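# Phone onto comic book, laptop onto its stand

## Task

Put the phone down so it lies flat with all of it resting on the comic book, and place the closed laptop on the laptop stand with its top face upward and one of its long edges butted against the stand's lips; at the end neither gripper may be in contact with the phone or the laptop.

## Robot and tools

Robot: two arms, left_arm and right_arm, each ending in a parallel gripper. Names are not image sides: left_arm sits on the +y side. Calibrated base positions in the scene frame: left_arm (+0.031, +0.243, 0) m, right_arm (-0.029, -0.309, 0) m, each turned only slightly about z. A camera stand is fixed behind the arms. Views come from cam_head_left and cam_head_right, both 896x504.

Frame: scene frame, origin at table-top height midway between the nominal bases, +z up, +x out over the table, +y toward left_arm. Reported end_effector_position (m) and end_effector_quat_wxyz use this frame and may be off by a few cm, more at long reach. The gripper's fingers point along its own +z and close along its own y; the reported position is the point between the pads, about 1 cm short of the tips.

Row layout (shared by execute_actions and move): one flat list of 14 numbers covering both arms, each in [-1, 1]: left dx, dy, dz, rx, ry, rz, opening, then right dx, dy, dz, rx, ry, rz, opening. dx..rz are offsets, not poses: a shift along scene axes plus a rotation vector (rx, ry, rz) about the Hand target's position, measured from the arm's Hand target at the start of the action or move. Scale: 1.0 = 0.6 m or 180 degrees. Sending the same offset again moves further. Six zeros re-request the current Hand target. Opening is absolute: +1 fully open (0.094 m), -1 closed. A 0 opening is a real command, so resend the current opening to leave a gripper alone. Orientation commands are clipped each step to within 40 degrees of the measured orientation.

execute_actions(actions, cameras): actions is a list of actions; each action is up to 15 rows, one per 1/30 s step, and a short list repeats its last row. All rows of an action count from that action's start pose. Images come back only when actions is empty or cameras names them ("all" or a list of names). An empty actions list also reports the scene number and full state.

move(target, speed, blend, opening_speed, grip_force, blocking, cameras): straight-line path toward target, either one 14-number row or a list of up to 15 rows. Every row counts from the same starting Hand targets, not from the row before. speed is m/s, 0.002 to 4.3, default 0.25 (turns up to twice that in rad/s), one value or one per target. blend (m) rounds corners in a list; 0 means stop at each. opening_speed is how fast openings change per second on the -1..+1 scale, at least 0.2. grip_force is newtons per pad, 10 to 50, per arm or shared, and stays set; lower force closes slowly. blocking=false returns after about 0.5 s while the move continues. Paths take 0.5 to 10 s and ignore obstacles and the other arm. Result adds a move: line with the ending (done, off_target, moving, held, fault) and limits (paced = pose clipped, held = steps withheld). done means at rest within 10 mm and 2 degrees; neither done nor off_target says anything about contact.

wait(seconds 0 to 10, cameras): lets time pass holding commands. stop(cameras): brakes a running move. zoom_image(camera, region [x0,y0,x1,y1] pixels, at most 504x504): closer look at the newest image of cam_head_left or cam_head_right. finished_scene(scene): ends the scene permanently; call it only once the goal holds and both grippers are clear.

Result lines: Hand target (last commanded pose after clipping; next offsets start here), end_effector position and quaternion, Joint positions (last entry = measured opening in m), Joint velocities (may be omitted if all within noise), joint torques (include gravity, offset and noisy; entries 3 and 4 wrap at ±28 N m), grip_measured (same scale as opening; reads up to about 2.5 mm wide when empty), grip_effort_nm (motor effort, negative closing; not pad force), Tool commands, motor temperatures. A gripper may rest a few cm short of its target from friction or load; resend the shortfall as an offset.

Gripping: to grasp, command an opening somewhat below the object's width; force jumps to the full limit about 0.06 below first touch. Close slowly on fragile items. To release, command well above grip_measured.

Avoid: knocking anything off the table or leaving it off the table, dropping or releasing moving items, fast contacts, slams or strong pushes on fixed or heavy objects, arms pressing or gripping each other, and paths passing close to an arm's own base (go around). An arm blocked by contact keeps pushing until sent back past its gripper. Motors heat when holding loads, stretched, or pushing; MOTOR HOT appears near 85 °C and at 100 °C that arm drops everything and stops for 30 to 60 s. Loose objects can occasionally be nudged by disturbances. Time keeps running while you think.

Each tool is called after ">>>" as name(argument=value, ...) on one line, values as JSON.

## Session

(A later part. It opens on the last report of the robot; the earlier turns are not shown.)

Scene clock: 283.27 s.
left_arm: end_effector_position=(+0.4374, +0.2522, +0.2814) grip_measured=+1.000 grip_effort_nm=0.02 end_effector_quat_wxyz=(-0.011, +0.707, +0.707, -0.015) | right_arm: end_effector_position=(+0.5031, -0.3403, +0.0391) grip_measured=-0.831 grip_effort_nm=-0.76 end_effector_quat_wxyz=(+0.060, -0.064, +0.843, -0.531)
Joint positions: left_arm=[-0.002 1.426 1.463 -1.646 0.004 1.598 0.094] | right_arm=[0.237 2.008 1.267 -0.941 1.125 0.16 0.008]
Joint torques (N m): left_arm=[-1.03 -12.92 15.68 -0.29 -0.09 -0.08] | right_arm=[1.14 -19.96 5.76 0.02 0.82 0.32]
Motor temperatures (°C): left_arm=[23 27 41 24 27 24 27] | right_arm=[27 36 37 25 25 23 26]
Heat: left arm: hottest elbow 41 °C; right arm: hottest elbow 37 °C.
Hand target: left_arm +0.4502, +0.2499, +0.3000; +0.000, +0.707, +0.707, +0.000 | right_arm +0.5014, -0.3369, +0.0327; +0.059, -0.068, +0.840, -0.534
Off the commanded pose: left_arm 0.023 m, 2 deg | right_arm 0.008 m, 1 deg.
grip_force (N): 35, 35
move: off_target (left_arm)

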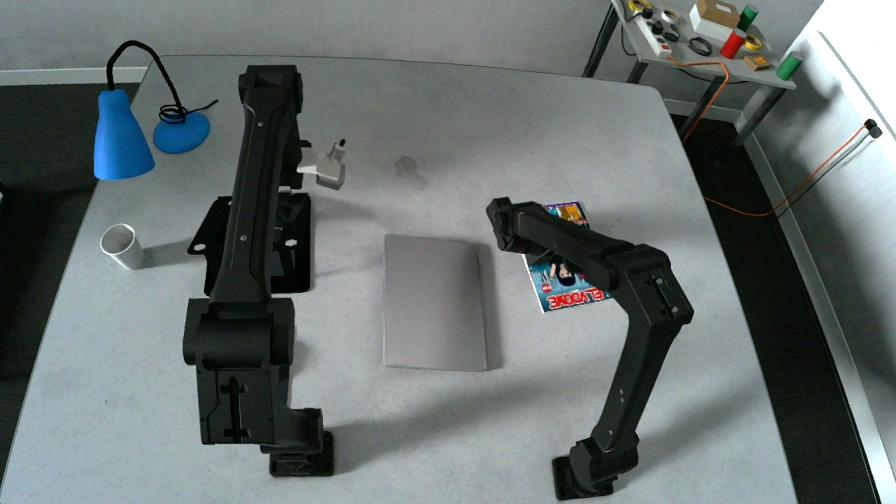

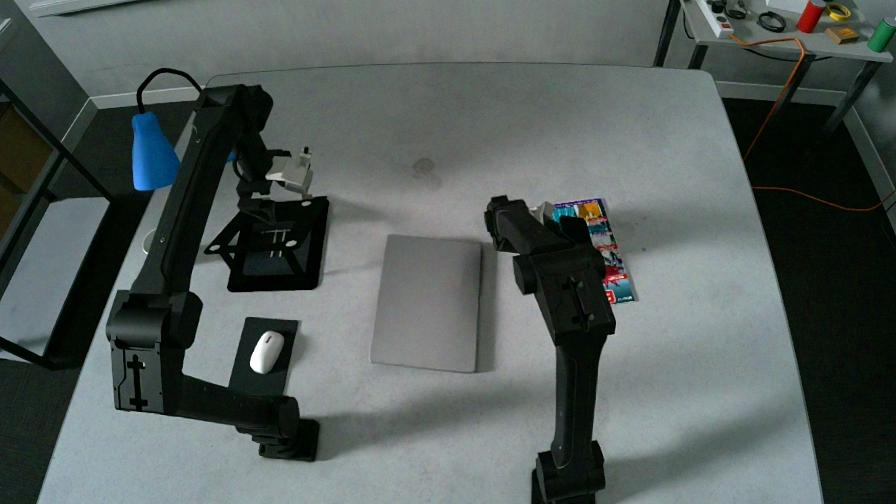

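>>> move(target=[[0, 0, 0, 0, 0, 0, 1, 0, 0, 0, 0, 0, 0, -0.45], [0, 0, 0, 0, 0, 0, 1, -0.02, 0.1, -0.006, 0, 0, 0, -0.45], [0, 0, 0, 0, 0, 0, 1, -0.04, 0.18, 0.25, 0, 0, 0, -0.45]], speed=[0.1, 0.12, 0.3], blend=[0, 0, 0], opening_speed=0.4, cameras=["all"])

>>> zoom_image(camera="cam_head_right", region=[490, 160, 670, 330])

>>> zoom_image(camera="cam_head_left", region=[490, 160, 670, 330])

Scene clock: 298.00 s.
left_arm: end_effector_position=(+0.4374, +0.2522, +0.2814) grip_measured=+1.000 grip_effort_nm=0.02 end_effector_quat_wxyz=(-0.011, +0.707, +0.707, -0.015) | right_arm: end_effector_position=(+0.4676, -0.2377, +0.1800) grip_measured=-0.451 grip_effort_nm=0.06 end_effector_quat_wxyz=(+0.056, -0.073, +0.840, -0.534)
Joint positions: left_arm=[-0.002 1.426 1.463 -1.646 0.004 1.598 0.094] | right_arm=[0.448 1.886 1.478 -1.67 1.066 0.583 0.026]
Joint torques (N m): left_arm=[-1.85 -11.75 15.82 -0.23 -0.07 -0.04] | right_arm=[0.97 -18.67 9.89 -0.96 0.45 0.23]
Heat: left arm: hottest elbow 41 °C; right arm: hottest shoulder 37 °C.
Hand target: left_arm +0.4502, +0.2499, +0.3000; +0.000, +0.707, +0.707, +0.000 | right_arm +0.4775, -0.2290, +0.1826; +0.059, -0.068, +0.840, -0.534
Off the commanded pose: left_arm 0.023 m, 2 deg | right_arm 0.014 m, 1 deg.
joint sent to its limit (right arm) — joint 4 (wrist pitch), lower limit. The joint targets still meet the commanded pose.
grip_force (N): 35, 35
move: off_target (left_arm, right_arm)

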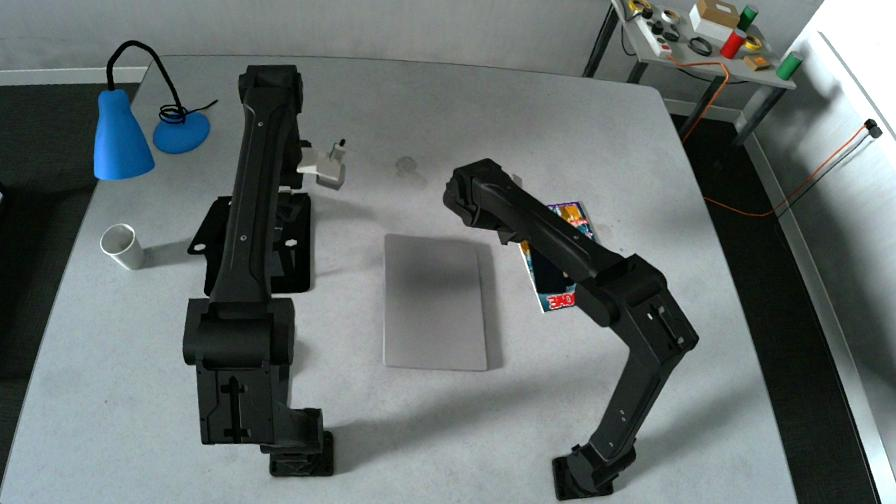

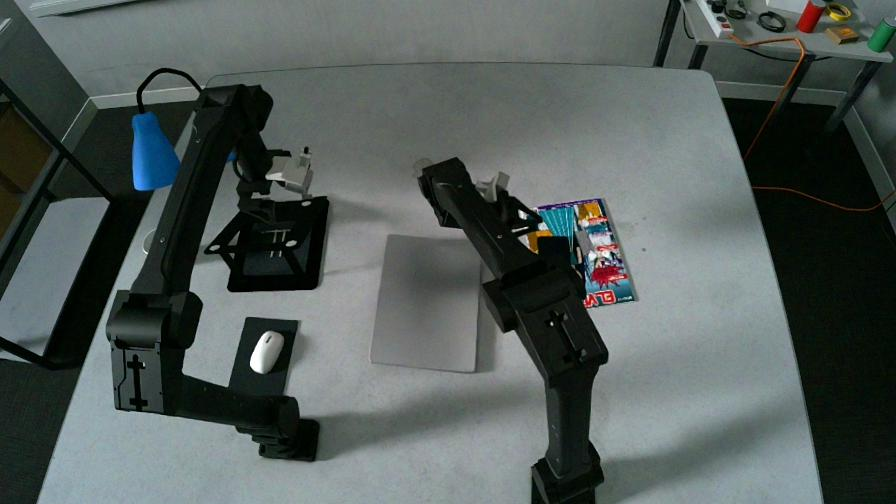

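Scaled by 2.800.

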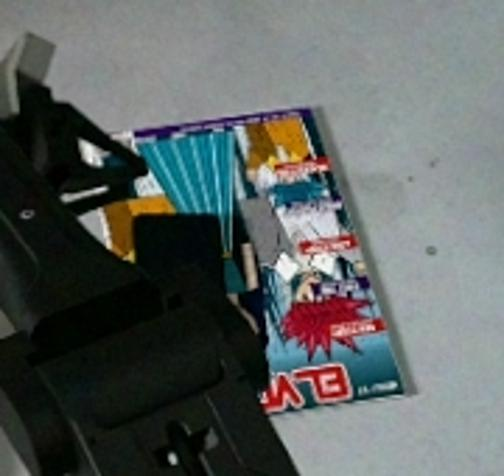

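Scaled by 2.800.

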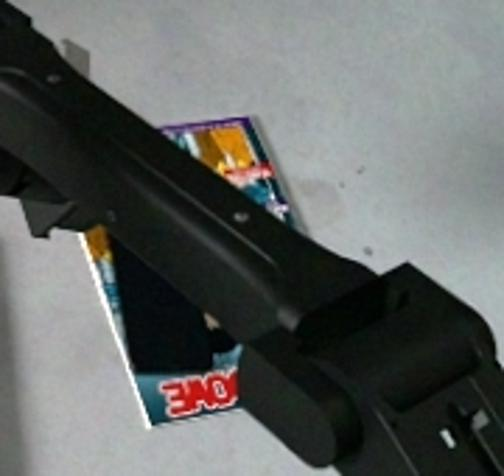

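>>> move(target=[0, 0, 0, 0, 0, 0, 1, 0.0375, -0.16, -0.06, 0.3586, 0.0505, -0.029, 1], speed=0.4, cameras=["all"])

>>> zoom_image(camera="cam_head_right", region=[490, 160, 670, 330])

>>> zoom_image(camera="cam_head_left", region=[490, 160, 670, 330])

Scene clock: 314.33 s.
left_arm: end_effector_position=(+0.4374, +0.2522, +0.2814) grip_measured=+1.000 grip_effort_nm=0.02 end_effector_quat_wxyz=(-0.011, +0.707, +0.707, -0.015) | right_arm: end_effector_position=(+0.4926, -0.3235, +0.1432) grip_measured=+0.999 grip_effort_nm=0.07 end_effector_quat_wxyz=(-0.002, -0.027, +1.000, +0.000)
Joint positions: left_arm=[-0.002 1.426 1.463 -1.646 0.004 1.598 0.094] | right_arm=[-0.032 1.745 1.478 -1.309 0 -0.079 0.094]
Joint torques (N m): left_arm=[-2.14 -12.92 15.72 -0.03 -0.09 -0.04] | right_arm=[0.32 -18.2 9.99 -0.23 -0.04 0.09]
Heat: left arm: hottest elbow 41 °C; right arm: hottest elbow 38 °C.
Hand target: left_arm +0.4502, +0.2499, +0.3000; +0.000, +0.707, +0.707, +0.000 | right_arm +0.5000, -0.3248, +0.1465; +0.000, -0.029, +1.000, +0.001
Off the commanded pose: left_arm 0.023 m, 2 deg | right_arm 0.008 m, 0 deg.
grip_force (N): 35, 35
move: off_target (left_arm)

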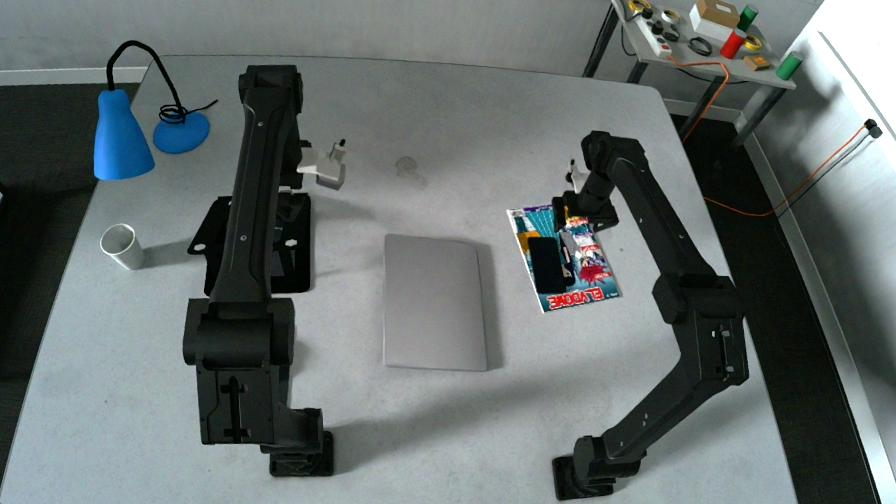

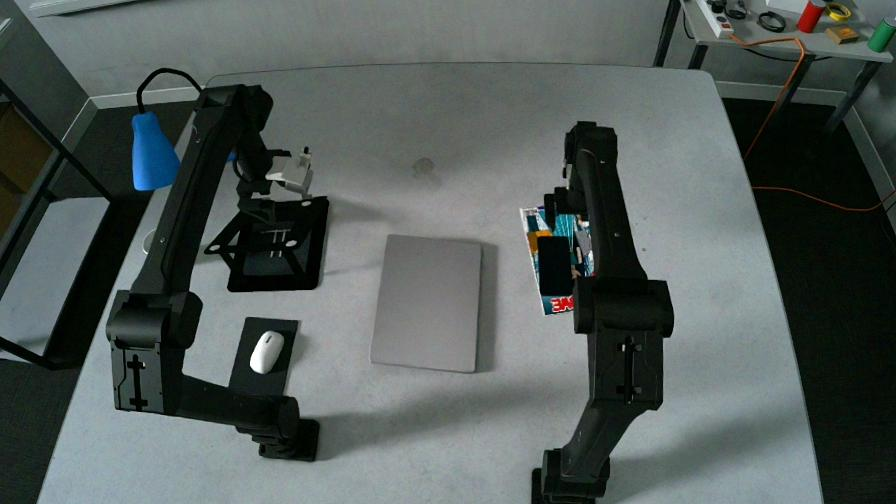

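Scaled by 2.800.

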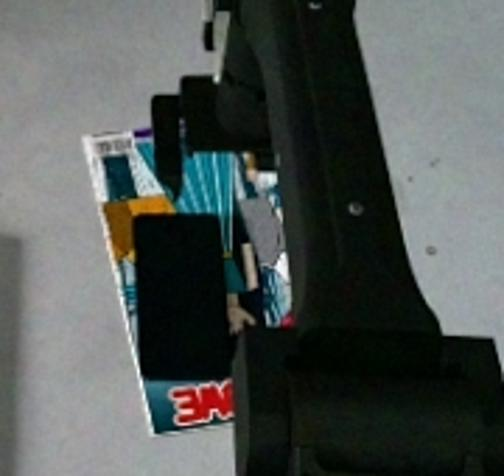

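Scaled by 2.800.

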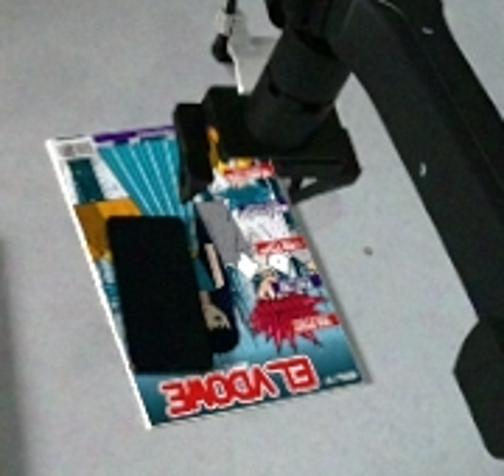

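>>> move(target=[0, 0, 0, 0, 0, 0, 1, -0.017, 0.053, -0.14, 0, 0, 0, 1], speed=0.25, cameras=["all"])

>>> zoom_image(camera="cam_head_right", region=[490, 160, 670, 330])

>>> zoom_image(camera="cam_head_left", region=[490, 160, 670, 330])

Scene clock: 322.23 s.
left_arm: end_effector_position=(+0.4374, +0.2522, +0.2814) grip_measured=+1.000 grip_effort_nm=0.02 end_effector_quat_wxyz=(-0.011, +0.707, +0.707, -0.015) | right_arm: end_effector_position=(+0.4905, -0.2966, +0.0737) grip_measured=+0.999 grip_effort_nm=0.07 end_effector_quat_wxyz=(+0.006, -0.030, +1.000, +0.000)
Joint positions: left_arm=[-0.002 1.426 1.463 -1.646 0.004 1.598 0.094] | right_arm=[0.02 1.792 1.35 -1.116 -0.001 -0.035 0.094]
Joint torques (N m): left_arm=[-2.14 -12.16 15.65 -0.35 -0.09 -0.09] | right_arm=[0.91 -18.14 6.98 0.53 -0.01 0.21]
Heat: left arm: hottest elbow 41 °C; right arm: hottest elbow 39 °C.
Hand target: left_arm +0.4502, +0.2499, +0.3000; +0.000, +0.707, +0.707, +0.000 | right_arm +0.4898, -0.2930, +0.0626; +0.000, -0.029, +1.000, +0.001
Off the commanded pose: left_arm 0.023 m, 2 deg | right_arm 0.012 m, 1 deg.
grip_force (N): 35, 35
move: off_target (left_arm, right_arm)

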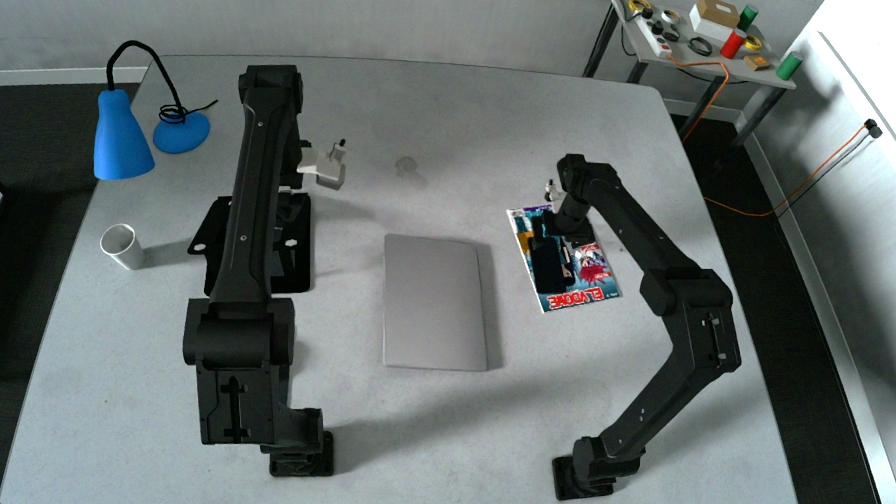

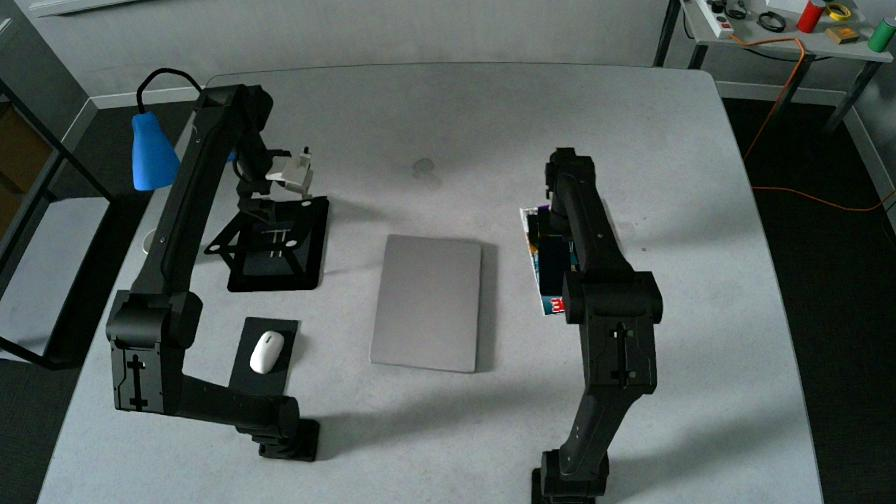

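Scaled by 2.800.

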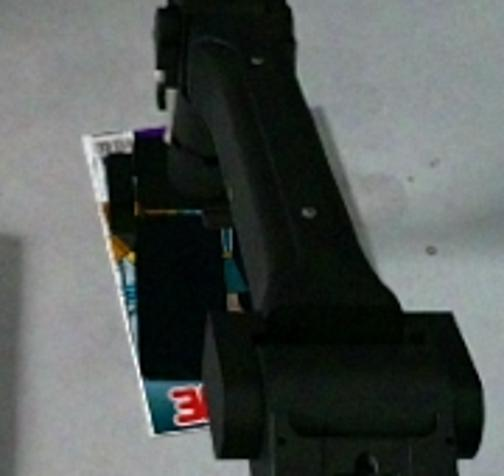

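Scaled by 2.800.

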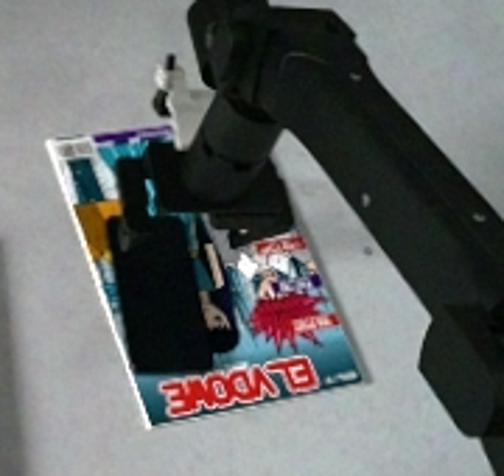

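>>> zoom_image(camera="cam_head_left", region=[515, 205, 605, 295])

>>> zoom_image(camera="cam_head_right", region=[515, 205, 605, 295])

Scaled by 5.600.

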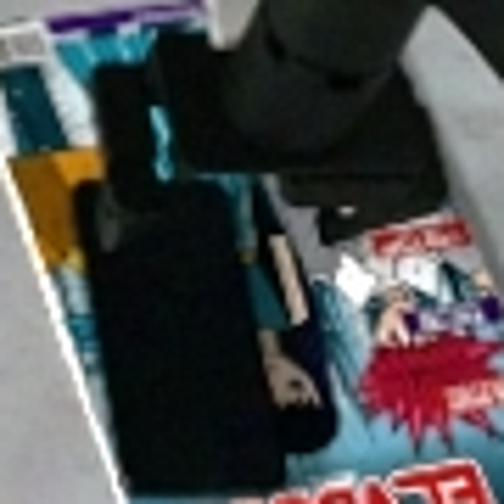

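Scaled by 5.600.

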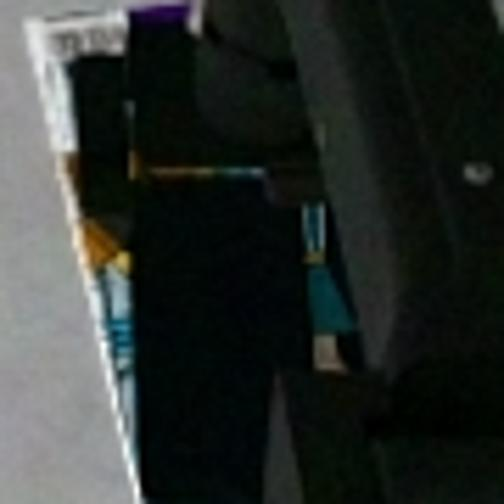

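>>> move(target=[0, 0, 0, 0, 0, 0, 1, -0.013, 0.008, -0.078, 0, 0, 0, 1], speed=0.12, cameras=["cam_head_left", "cam_head_right"])

>>> zoom_image(camera="cam_head_left", region=[515, 205, 605, 295])

>>> zoom_image(camera="cam_head_right", region=[515, 205, 605, 295])

Scene clock: 336.63 s.
left_arm: end_effector_position=(+0.4374, +0.2522, +0.2814) grip_measured=+1.000 grip_effort_nm=0.02 end_effector_quat_wxyz=(-0.011, +0.707, +0.707, -0.015) | right_arm: end_effector_position=(+0.4854, -0.2948, +0.0297) grip_measured=+0.999 grip_effort_nm=0.07 end_effector_quat_wxyz=(+0.010, -0.027, +1.000, +0.000)
Joint positions: left_arm=[-0.002 1.426 1.463 -1.646 0.004 1.598 0.094] | right_arm=[0.024 1.831 1.276 -0.997 -0.001 -0.025 0.094]
Joint torques (N m): left_arm=[-2.2 -12.98 15.83 -0.25 -0.05 -0.07] | right_arm=[1.44 -17.44 6.2 0.62 -0.01 0.22]
Heat: left arm: hottest elbow 42 °C; right arm: hottest elbow 38 °C.
Hand target: left_arm +0.4502, +0.2499, +0.3000; +0.000, +0.707, +0.707, +0.000 | right_arm +0.4819, -0.2882, +0.0158; +0.000, -0.029, +1.000, +0.001
Off the commanded pose: left_arm 0.023 m, 2 deg | right_arm 0.016 m, 1 deg.
grip_force (N): 35, 35
move: off_target (left_arm, right_arm)

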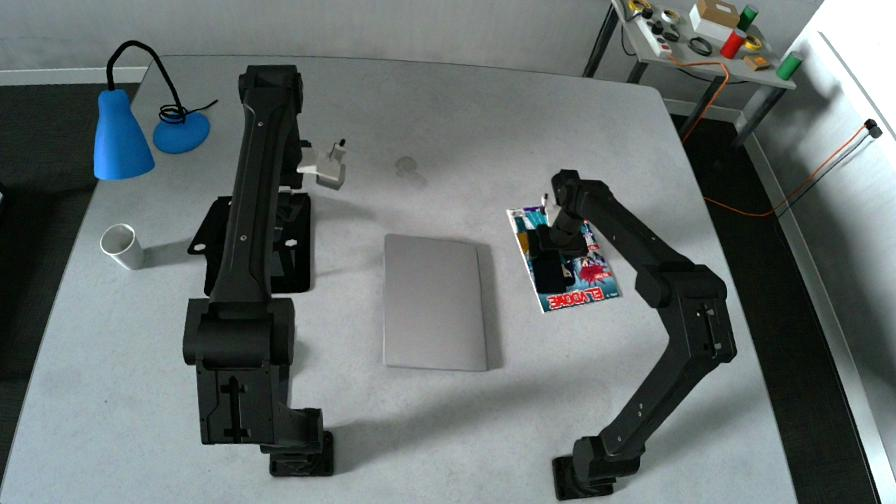

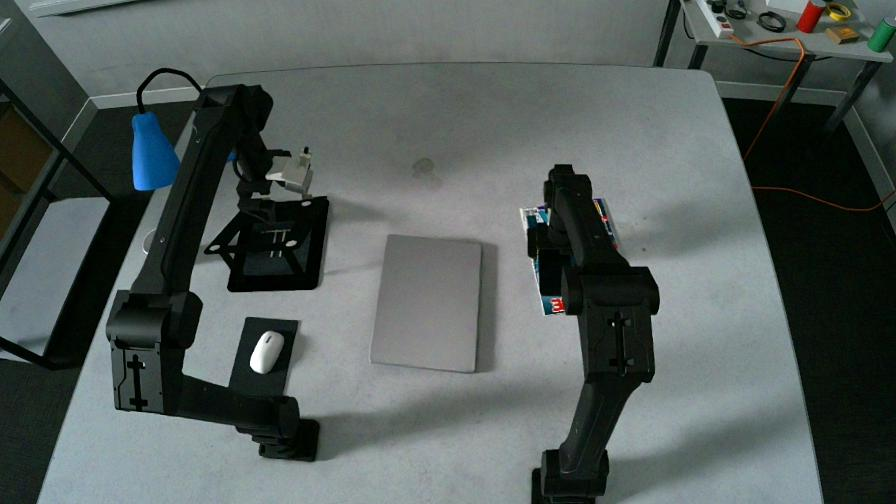

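Scaled by 5.600.

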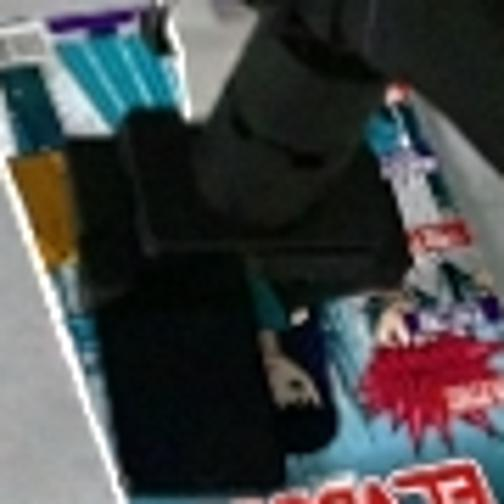

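Scaled by 5.600.

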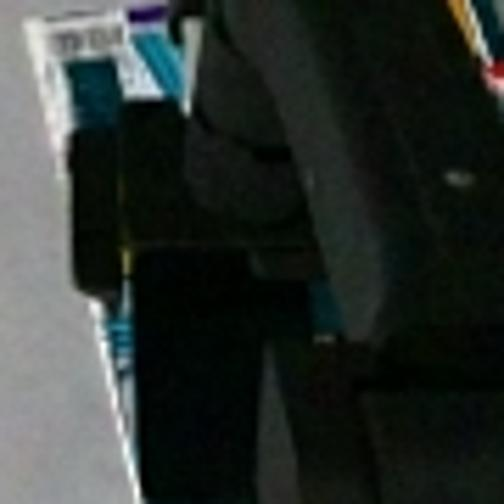

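>>> move(target=[[0, 0, 0, 0, 0, 0, 1, 0, -0.005, -0.02, 0, 0, 0, 1], [0, 0, 0, 0, 0, 0, 1, 0, -0.005, -0.02, 0, 0, 0, 0.45]], speed=0.1, grip_force=30, cameras=["cam_head_left", "cam_head_right"])

>>> zoom_image(camera="cam_head_left", region=[515, 205, 605, 295])

>>> zoom_image(camera="cam_head_right", region=[515, 205, 605, 295])

Scene clock: 345.10 s.
left_arm: end_effector_position=(+0.4374, +0.2522, +0.2814) grip_measured=+1.000 grip_effort_nm=0.02 end_effector_quat_wxyz=(-0.011, +0.707, +0.707, -0.015) | right_arm: end_effector_position=(+0.4874, -0.2945, +0.0211) grip_measured=+0.556 grip_effort_nm=-0.61 end_effector_quat_wxyz=(+0.013, -0.027, +1.000, +0.001)
Joint positions: left_arm=[-0.002 1.426 1.463 -1.646 0.004 1.598 0.094] | right_arm=[0.024 1.844 1.268 -0.968 -0.002 -0.024 0.073]
Joint torques (N m): left_arm=[-2.2 -12.4 15.72 -0.28 -0.11 -0.05] | right_arm=[1.03 -17.32 6.16 0.55 0.02 0.17]
Heat: left arm: hottest elbow 42 °C; right arm: hottest elbow 37 °C.
Hand target: left_arm +0.4502, +0.2499, +0.3000; +0.000, +0.707, +0.707, +0.000 | right_arm +0.4821, -0.2912, +0.0038; +0.000, -0.029, +1.000, +0.001
Off the commanded pose: left_arm 0.023 m, 2 deg | right_arm 0.018 m, 2 deg.
grip_force (N): 30, 30
move: off_target (left_arm, right_arm); target 2's new opening was sent with right_arm's hand 0.018 m and 2 deg from that target

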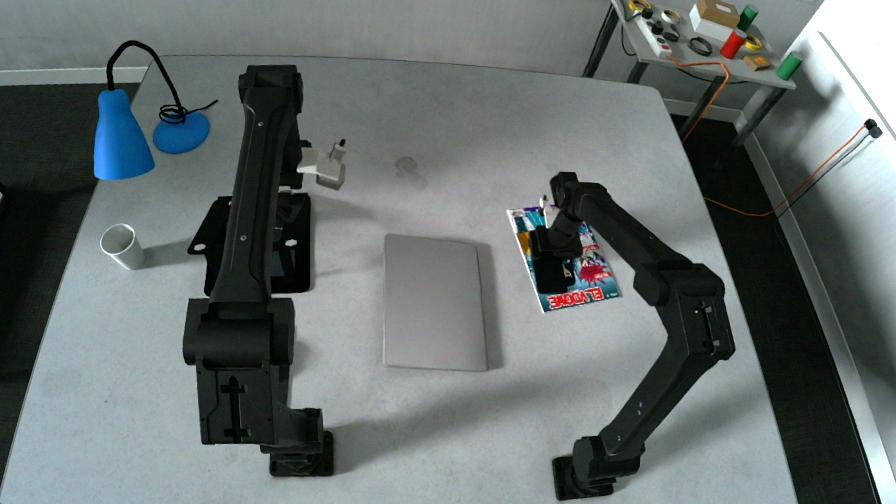

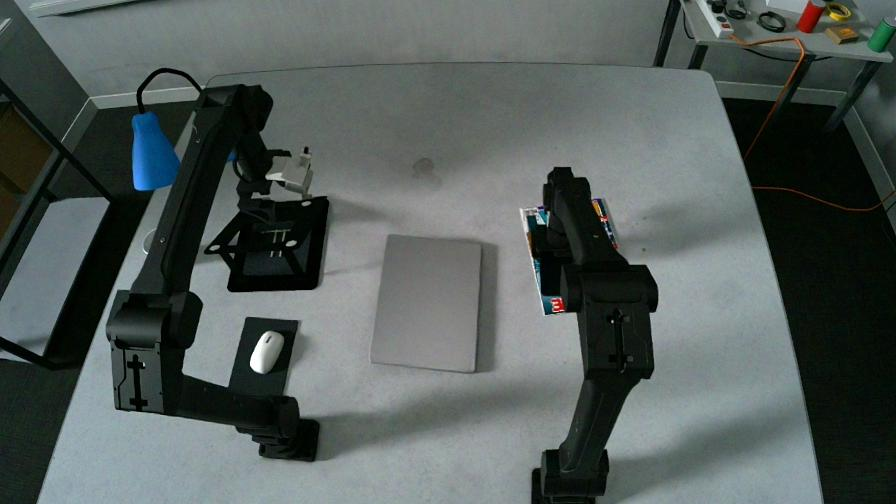

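Scaled by 5.600.

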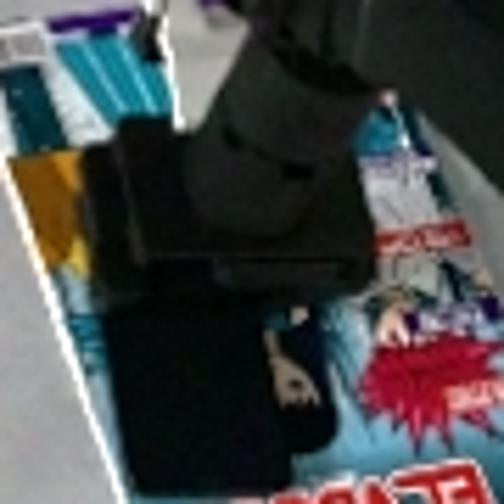

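Scaled by 5.600.

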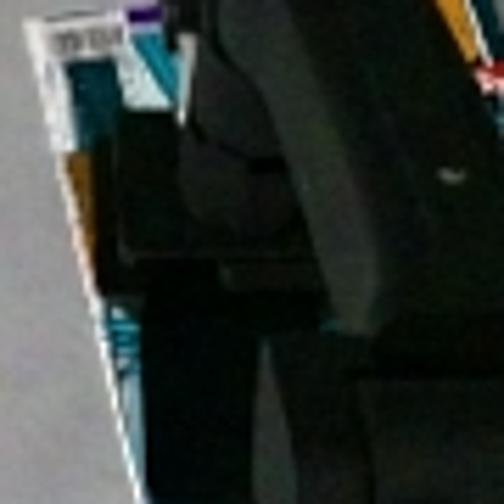

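>>> move(target=[[0, 0, 0, 0, 0, 0, 1, 0, 0, 0.06, 0, 0, 0, 0.45], [0, 0, 0, 0, 0, 0, 1, 0.033, -0.06, 0.06, 0, 0, 0.03, 0.45], [0, 0, 0, 0, 0, 0, 1, 0.033, -0.06, 0.005, 0, 0, 0.03, 0.45]], speed=0.12, blend=[0.008, 0.008, 0], cameras=["cam_head_left", "cam_head_right"])

>>> zoom_image(camera="cam_head_left", region=[490, 180, 650, 340])

>>> zoom_image(camera="cam_head_right", region=[490, 180, 650, 340])

Scene clock: 351.23 s.
left_arm: end_effector_position=(+0.4374, +0.2522, +0.2814) grip_measured=+1.000 grip_effort_nm=0.02 end_effector_quat_wxyz=(-0.011, +0.707, +0.707, -0.015) | right_arm: end_effector_position=(+0.4828, -0.3242, +0.0198) grip_measured=+0.553 grip_effort_nm=-0.67 end_effector_quat_wxyz=(-0.005, -0.073, +0.997, +0.000)
Joint positions: left_arm=[-0.002 1.426 1.463 -1.646 0.004 1.598 0.094] | right_arm=[-0.033 1.856 1.283 -1.008 0.001 -0.173 0.073]
Joint torques (N m): left_arm=[-1.38 -12.51 15.71 -0.23 -0.03 -0.1] | right_arm=[0.15 -15.44 9.89 0.88 -0.08 0.05]
Heat: left arm: hottest elbow 42 °C; right arm: hottest shoulder 37 °C.
Hand target: left_arm +0.4502, +0.2499, +0.3000; +0.000, +0.707, +0.707, +0.000 | right_arm +0.5018, -0.3271, +0.0069; +0.000, -0.076, +0.997, +0.001
Off the commanded pose: left_arm 0.023 m, 2 deg | right_arm 0.023 m, 1 deg.
grip_force (N): 30, 30
move: off_target (left_arm, right_arm)

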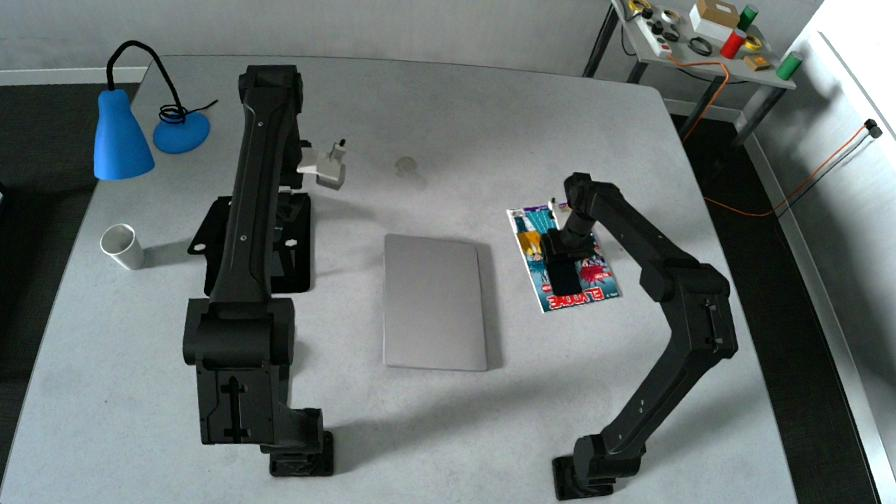

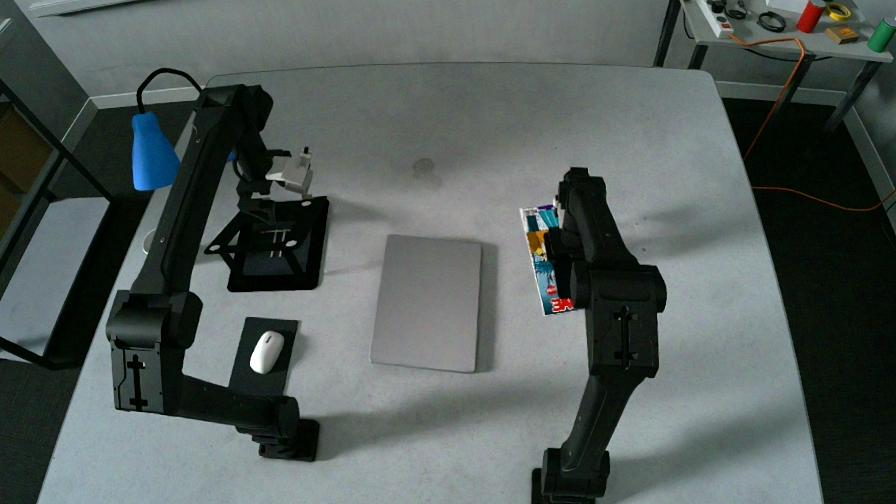

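Scaled by 3.150.

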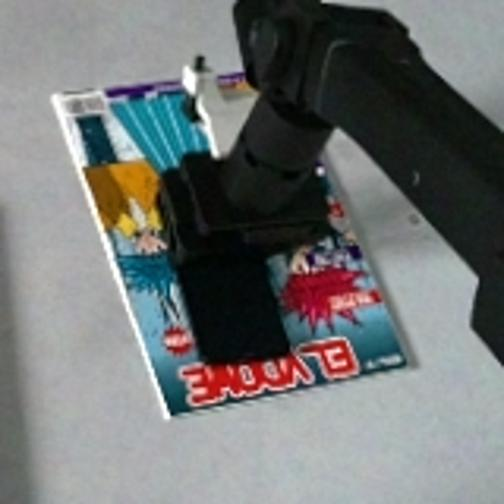

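Scaled by 3.150.

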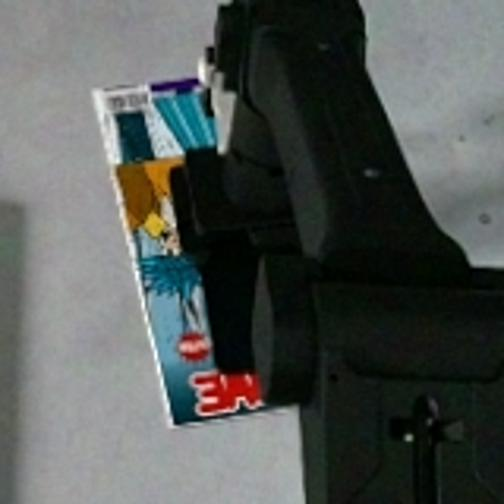

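>>> move(target=[[0, 0, 0, 0, 0, 0, 1, 0, 0, 0.005, 0, 0, 0, 0.95], [-0.05, 0.1, 0, 0, 0, 0.1, 1, 0, 0, 0.2, 0, 0, 0, 0.95], [-0.333, 0.583, 0, 0, 0, 0.5, 1, -0.403, 0.162, 0.222, 0, 0, -0.048, 0.95]], speed=[0.1, 0.2, 0.4], blend=[0, 0.05, 0], grip_force=50, cameras=["cam_head_left", "cam_head_right"])

>>> zoom_image(camera="cam_head_left", region=[490, 180, 650, 340])

>>> zoom_image(camera="cam_head_left", region=[370, 210, 620, 460])

>>> zoom_image(camera="cam_head_right", region=[370, 210, 620, 460])

Scene clock: 369.00 s.
left_arm: end_effector_position=(+0.2440, +0.5836, +0.2765) grip_measured=+1.000 grip_effort_nm=0.01 end_effector_quat_wxyz=(-0.013, +0.008, +1.000, -0.024) | right_arm: end_effector_position=(+0.2690, -0.2316, +0.1422) grip_measured=+0.949 grip_effort_nm=0.07 end_effector_quat_wxyz=(+0.006, +0.001, +1.000, +0.003)
Joint positions: left_arm=[0.985 1.425 1.448 -1.649 0.002 1.03 0.094] | right_arm=[0.25 1.181 0.871 -1.247 -0.004 0.258 0.092]
Joint torques (N m): left_arm=[-0.38 -12.16 16.75 -0.06 0.02 -0.12] | right_arm=[1.44 -9.88 6.84 -0.17 0.1 0.25]
Heat: left arm: hottest elbow 42 °C; right arm: hottest elbow 38 °C.
Hand target: left_arm +0.2504, +0.5997, +0.2998; +0.000, +0.000, +1.000, +0.000 | right_arm +0.2602, -0.2300, +0.1402; +0.000, -0.001, +1.000, +0.001
Off the commanded pose: left_arm 0.029 m, 3 deg | right_arm 0.009 m, 1 deg.
move: off_target (left_arm)

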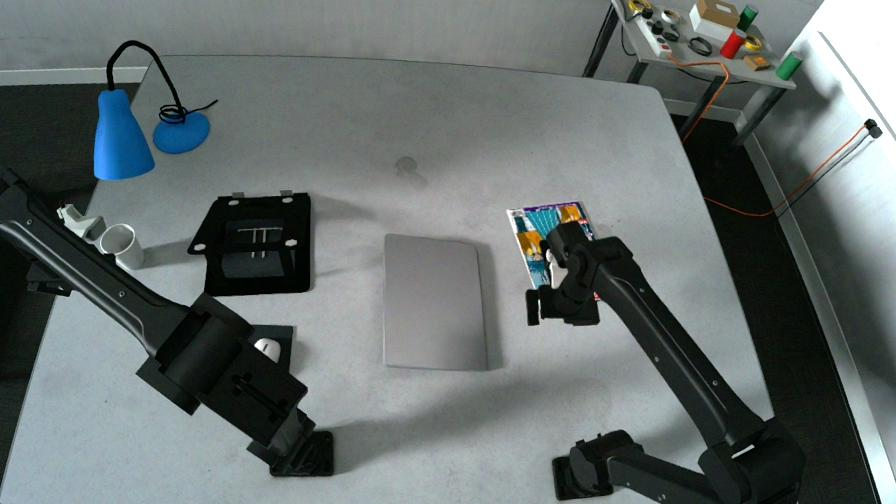

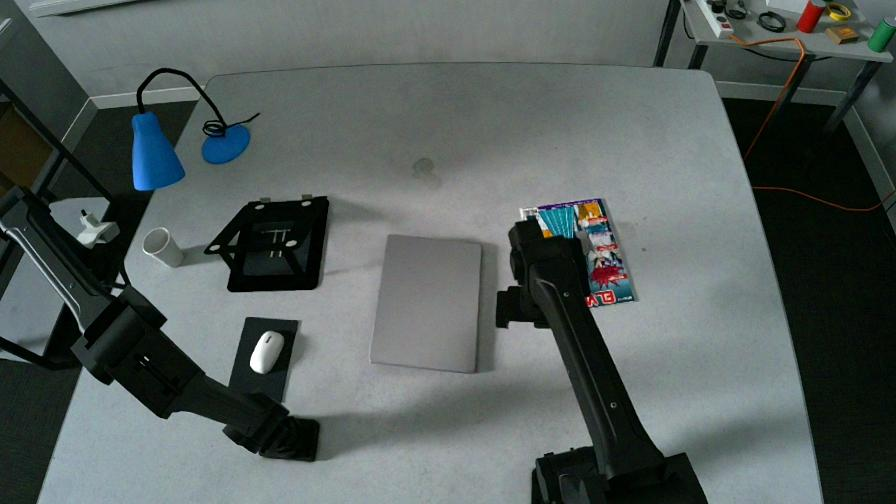

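Scaled by 3.150.

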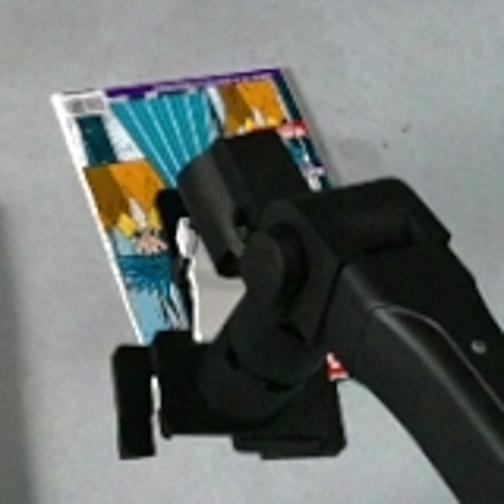

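Scaled by 2.016.

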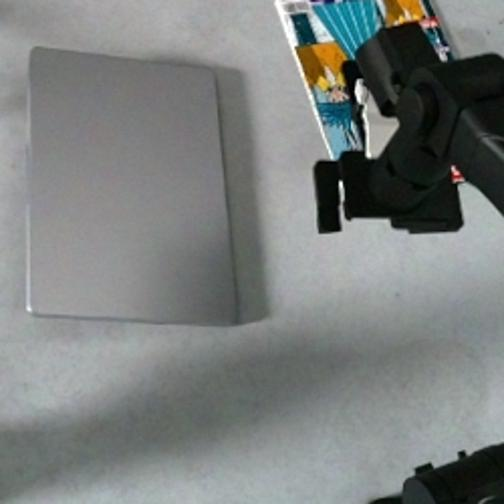

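Scaled by 2.016.

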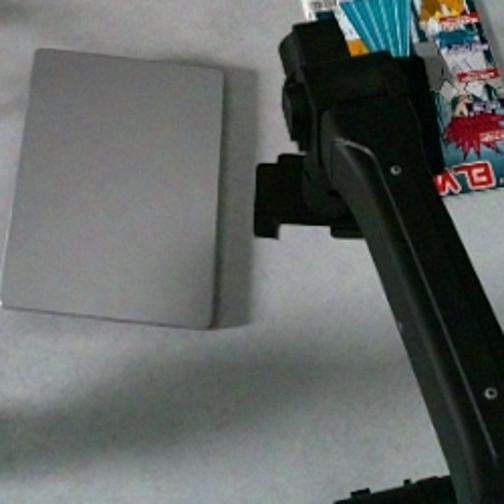

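>>> move(target=[[0, 0, 0, 0, 0, 0, 1, -0.0087, 0.067, 0, 0, 0, 0, -0.95], [0, 0, 0, 0, 0, 0, 1, -0.0087, 0.067, -0.2137, 0, 0, 0, -0.95]], speed=[0.2, 0.15], blend=[0.01, 0], cameras=["cam_head_left", "cam_head_right"])

>>> zoom_image(camera="cam_head_left", region=[370, 210, 620, 460])

>>> zoom_image(camera="cam_head_right", region=[370, 210, 620, 460])

Scene clock: 385.40 s.
left_arm: end_effector_position=(+0.2440, +0.5836, +0.2765) grip_measured=+1.000 grip_effort_nm=0.01 end_effector_quat_wxyz=(-0.013, +0.008, +1.000, -0.024) | right_arm: end_effector_position=(+0.2591, -0.1911, +0.0198) grip_measured=-0.949 grip_effort_nm=-0.08 end_effector_quat_wxyz=(+0.007, +0.000, +1.000, +0.005)
Joint positions: left_arm=[0.985 1.425 1.448 -1.649 0.002 1.029 0.094] | right_arm=[0.384 1.379 0.674 -0.85 -0.004 0.39 0.002]
Joint torques (N m): left_arm=[-1.67 -13.16 16.79 0.01 -0.05 -0.08] | right_arm=[1.26 -8.82 5.72 0.61 0.11 0.23]
Heat: left arm: hottest elbow 43 °C; right arm: hottest elbow 36 °C.
Hand target: left_arm +0.2504, +0.5997, +0.2998; +0.000, +0.000, +1.000, +0.000 | right_arm +0.2548, -0.1899, +0.0118; +0.000, -0.001, +1.000, +0.001
Off the commanded pose: left_arm 0.029 m, 3 deg | right_arm 0.009 m, 1 deg.
move: off_target (left_arm)

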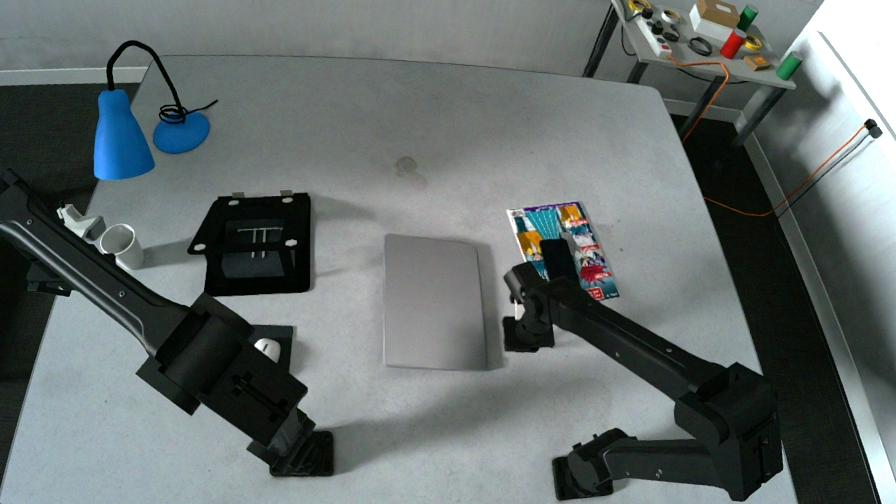

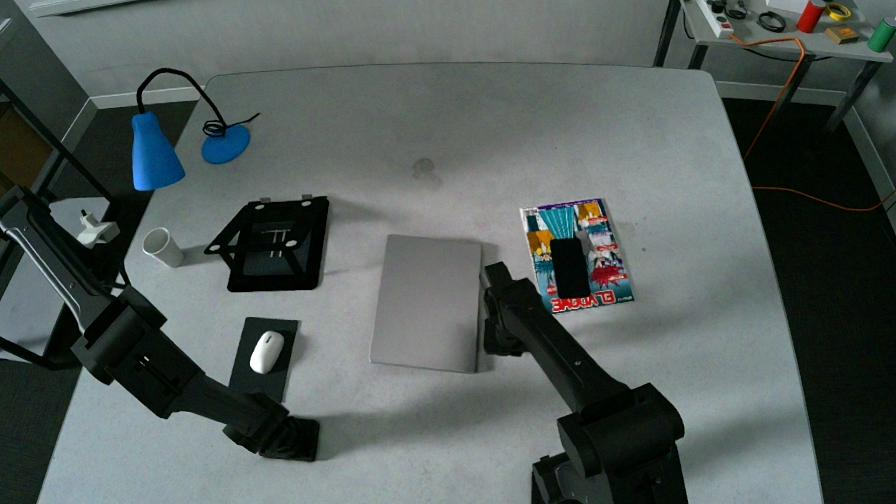

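Scaled by 2.016.

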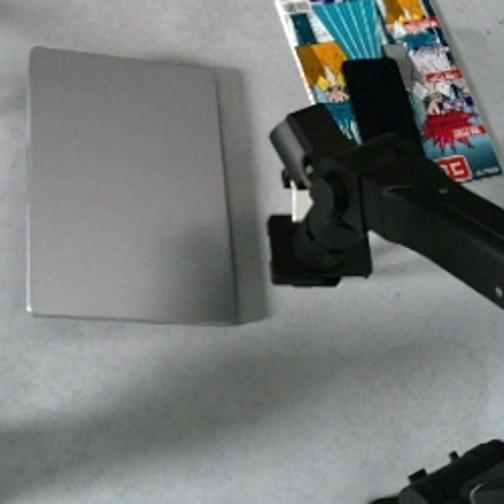

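Scaled by 2.016.

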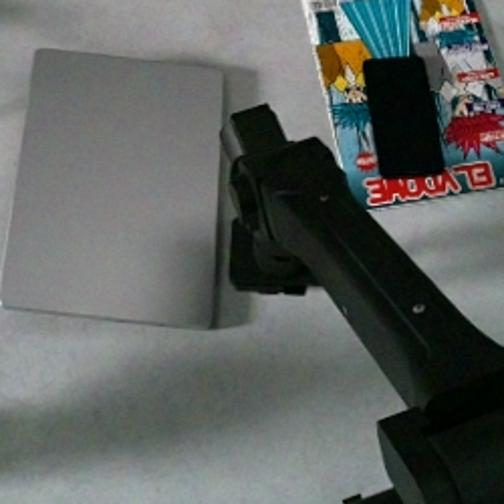

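>>> move(target=[[0, 0, 0, 0, 0, 0, 1, 0, 0.075, 0, 0, 0, 0, -0.95], [0, 0, 0, 0, 0, 0, 1, -0.02, 0.16, 0, 0, 0, 0, -0.95], [0, 0, 0, 0, 0, 0, 1, -0.045, 0.257, 0, 0, 0, 0, -0.95], [0, 0, 0, 0, 0, 0, 1, -0.05, 0.35, 0, 0, 0, 0, -0.95], [0, 0, 0, 0, 0, 0, 1, -0.036, 0.428, 0, 0, 0, 0, -0.95]], speed=[0.08, 0.12, 0.12, 0.12, 0.12], blend=[0.01, 0.02, 0.02, 0.02, 0], cameras=["cam_head_left", "cam_head_right"])

Scene clock: 393.67 s.
left_arm: end_effector_position=(+0.2440, +0.5836, +0.2765) grip_measured=+1.000 grip_effort_nm=0.01 end_effector_quat_wxyz=(-0.013, +0.008, +1.000, -0.024) | right_arm: end_effector_position=(+0.2191, +0.0422, +0.0118) grip_measured=-0.949 grip_effort_nm=-0.04 end_effector_quat_wxyz=(-0.009, -0.001, +1.000, -0.010)
Joint positions: left_arm=[0.985 1.425 1.448 -1.649 0.002 1.029 0.094] | right_arm=[0.951 1.7 1.029 -0.927 -0.003 0.954 0.002]
Joint torques (N m): left_arm=[-1.08 -12.81 16.81 -0.23 -0.02 -0.05] | right_arm=[1.08 -12.81 10.71 0.39 0.12 0.18]
Heat: left arm: hottest elbow 44 °C; right arm: hottest elbow 36 °C.
Hand target: left_arm +0.2504, +0.5997, +0.2998; +0.000, +0.000, +1.000, +0.000 | right_arm +0.2330, +0.0669, +0.0118; +0.000, -0.001, +1.000, +0.001
Off the commanded pose: left_arm 0.029 m, 3 deg | right_arm 0.028 m, 2 deg.
move: off_target (left_arm, right_arm)

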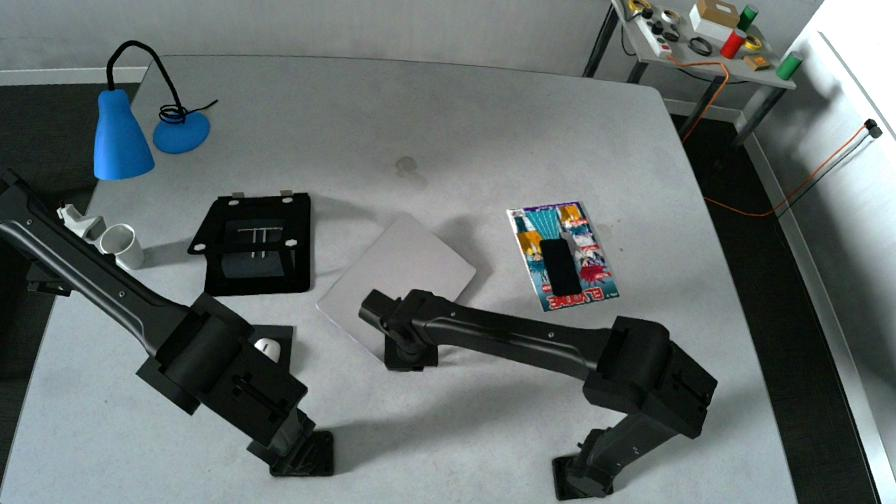

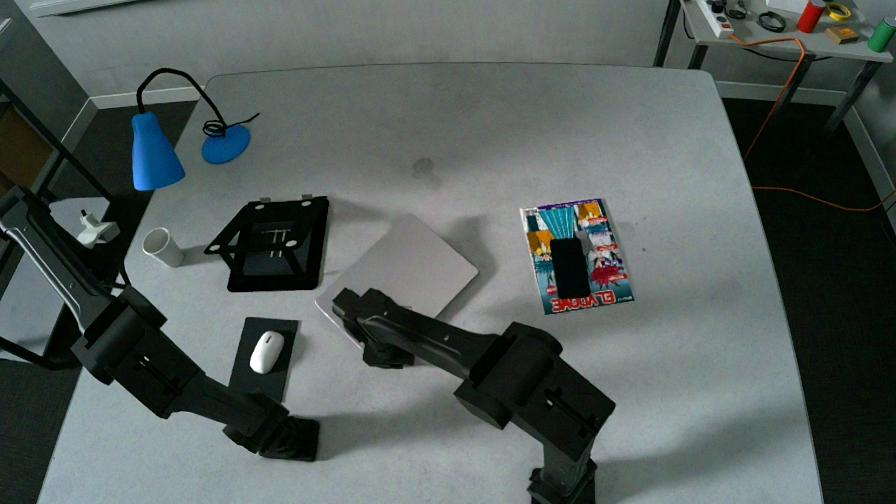

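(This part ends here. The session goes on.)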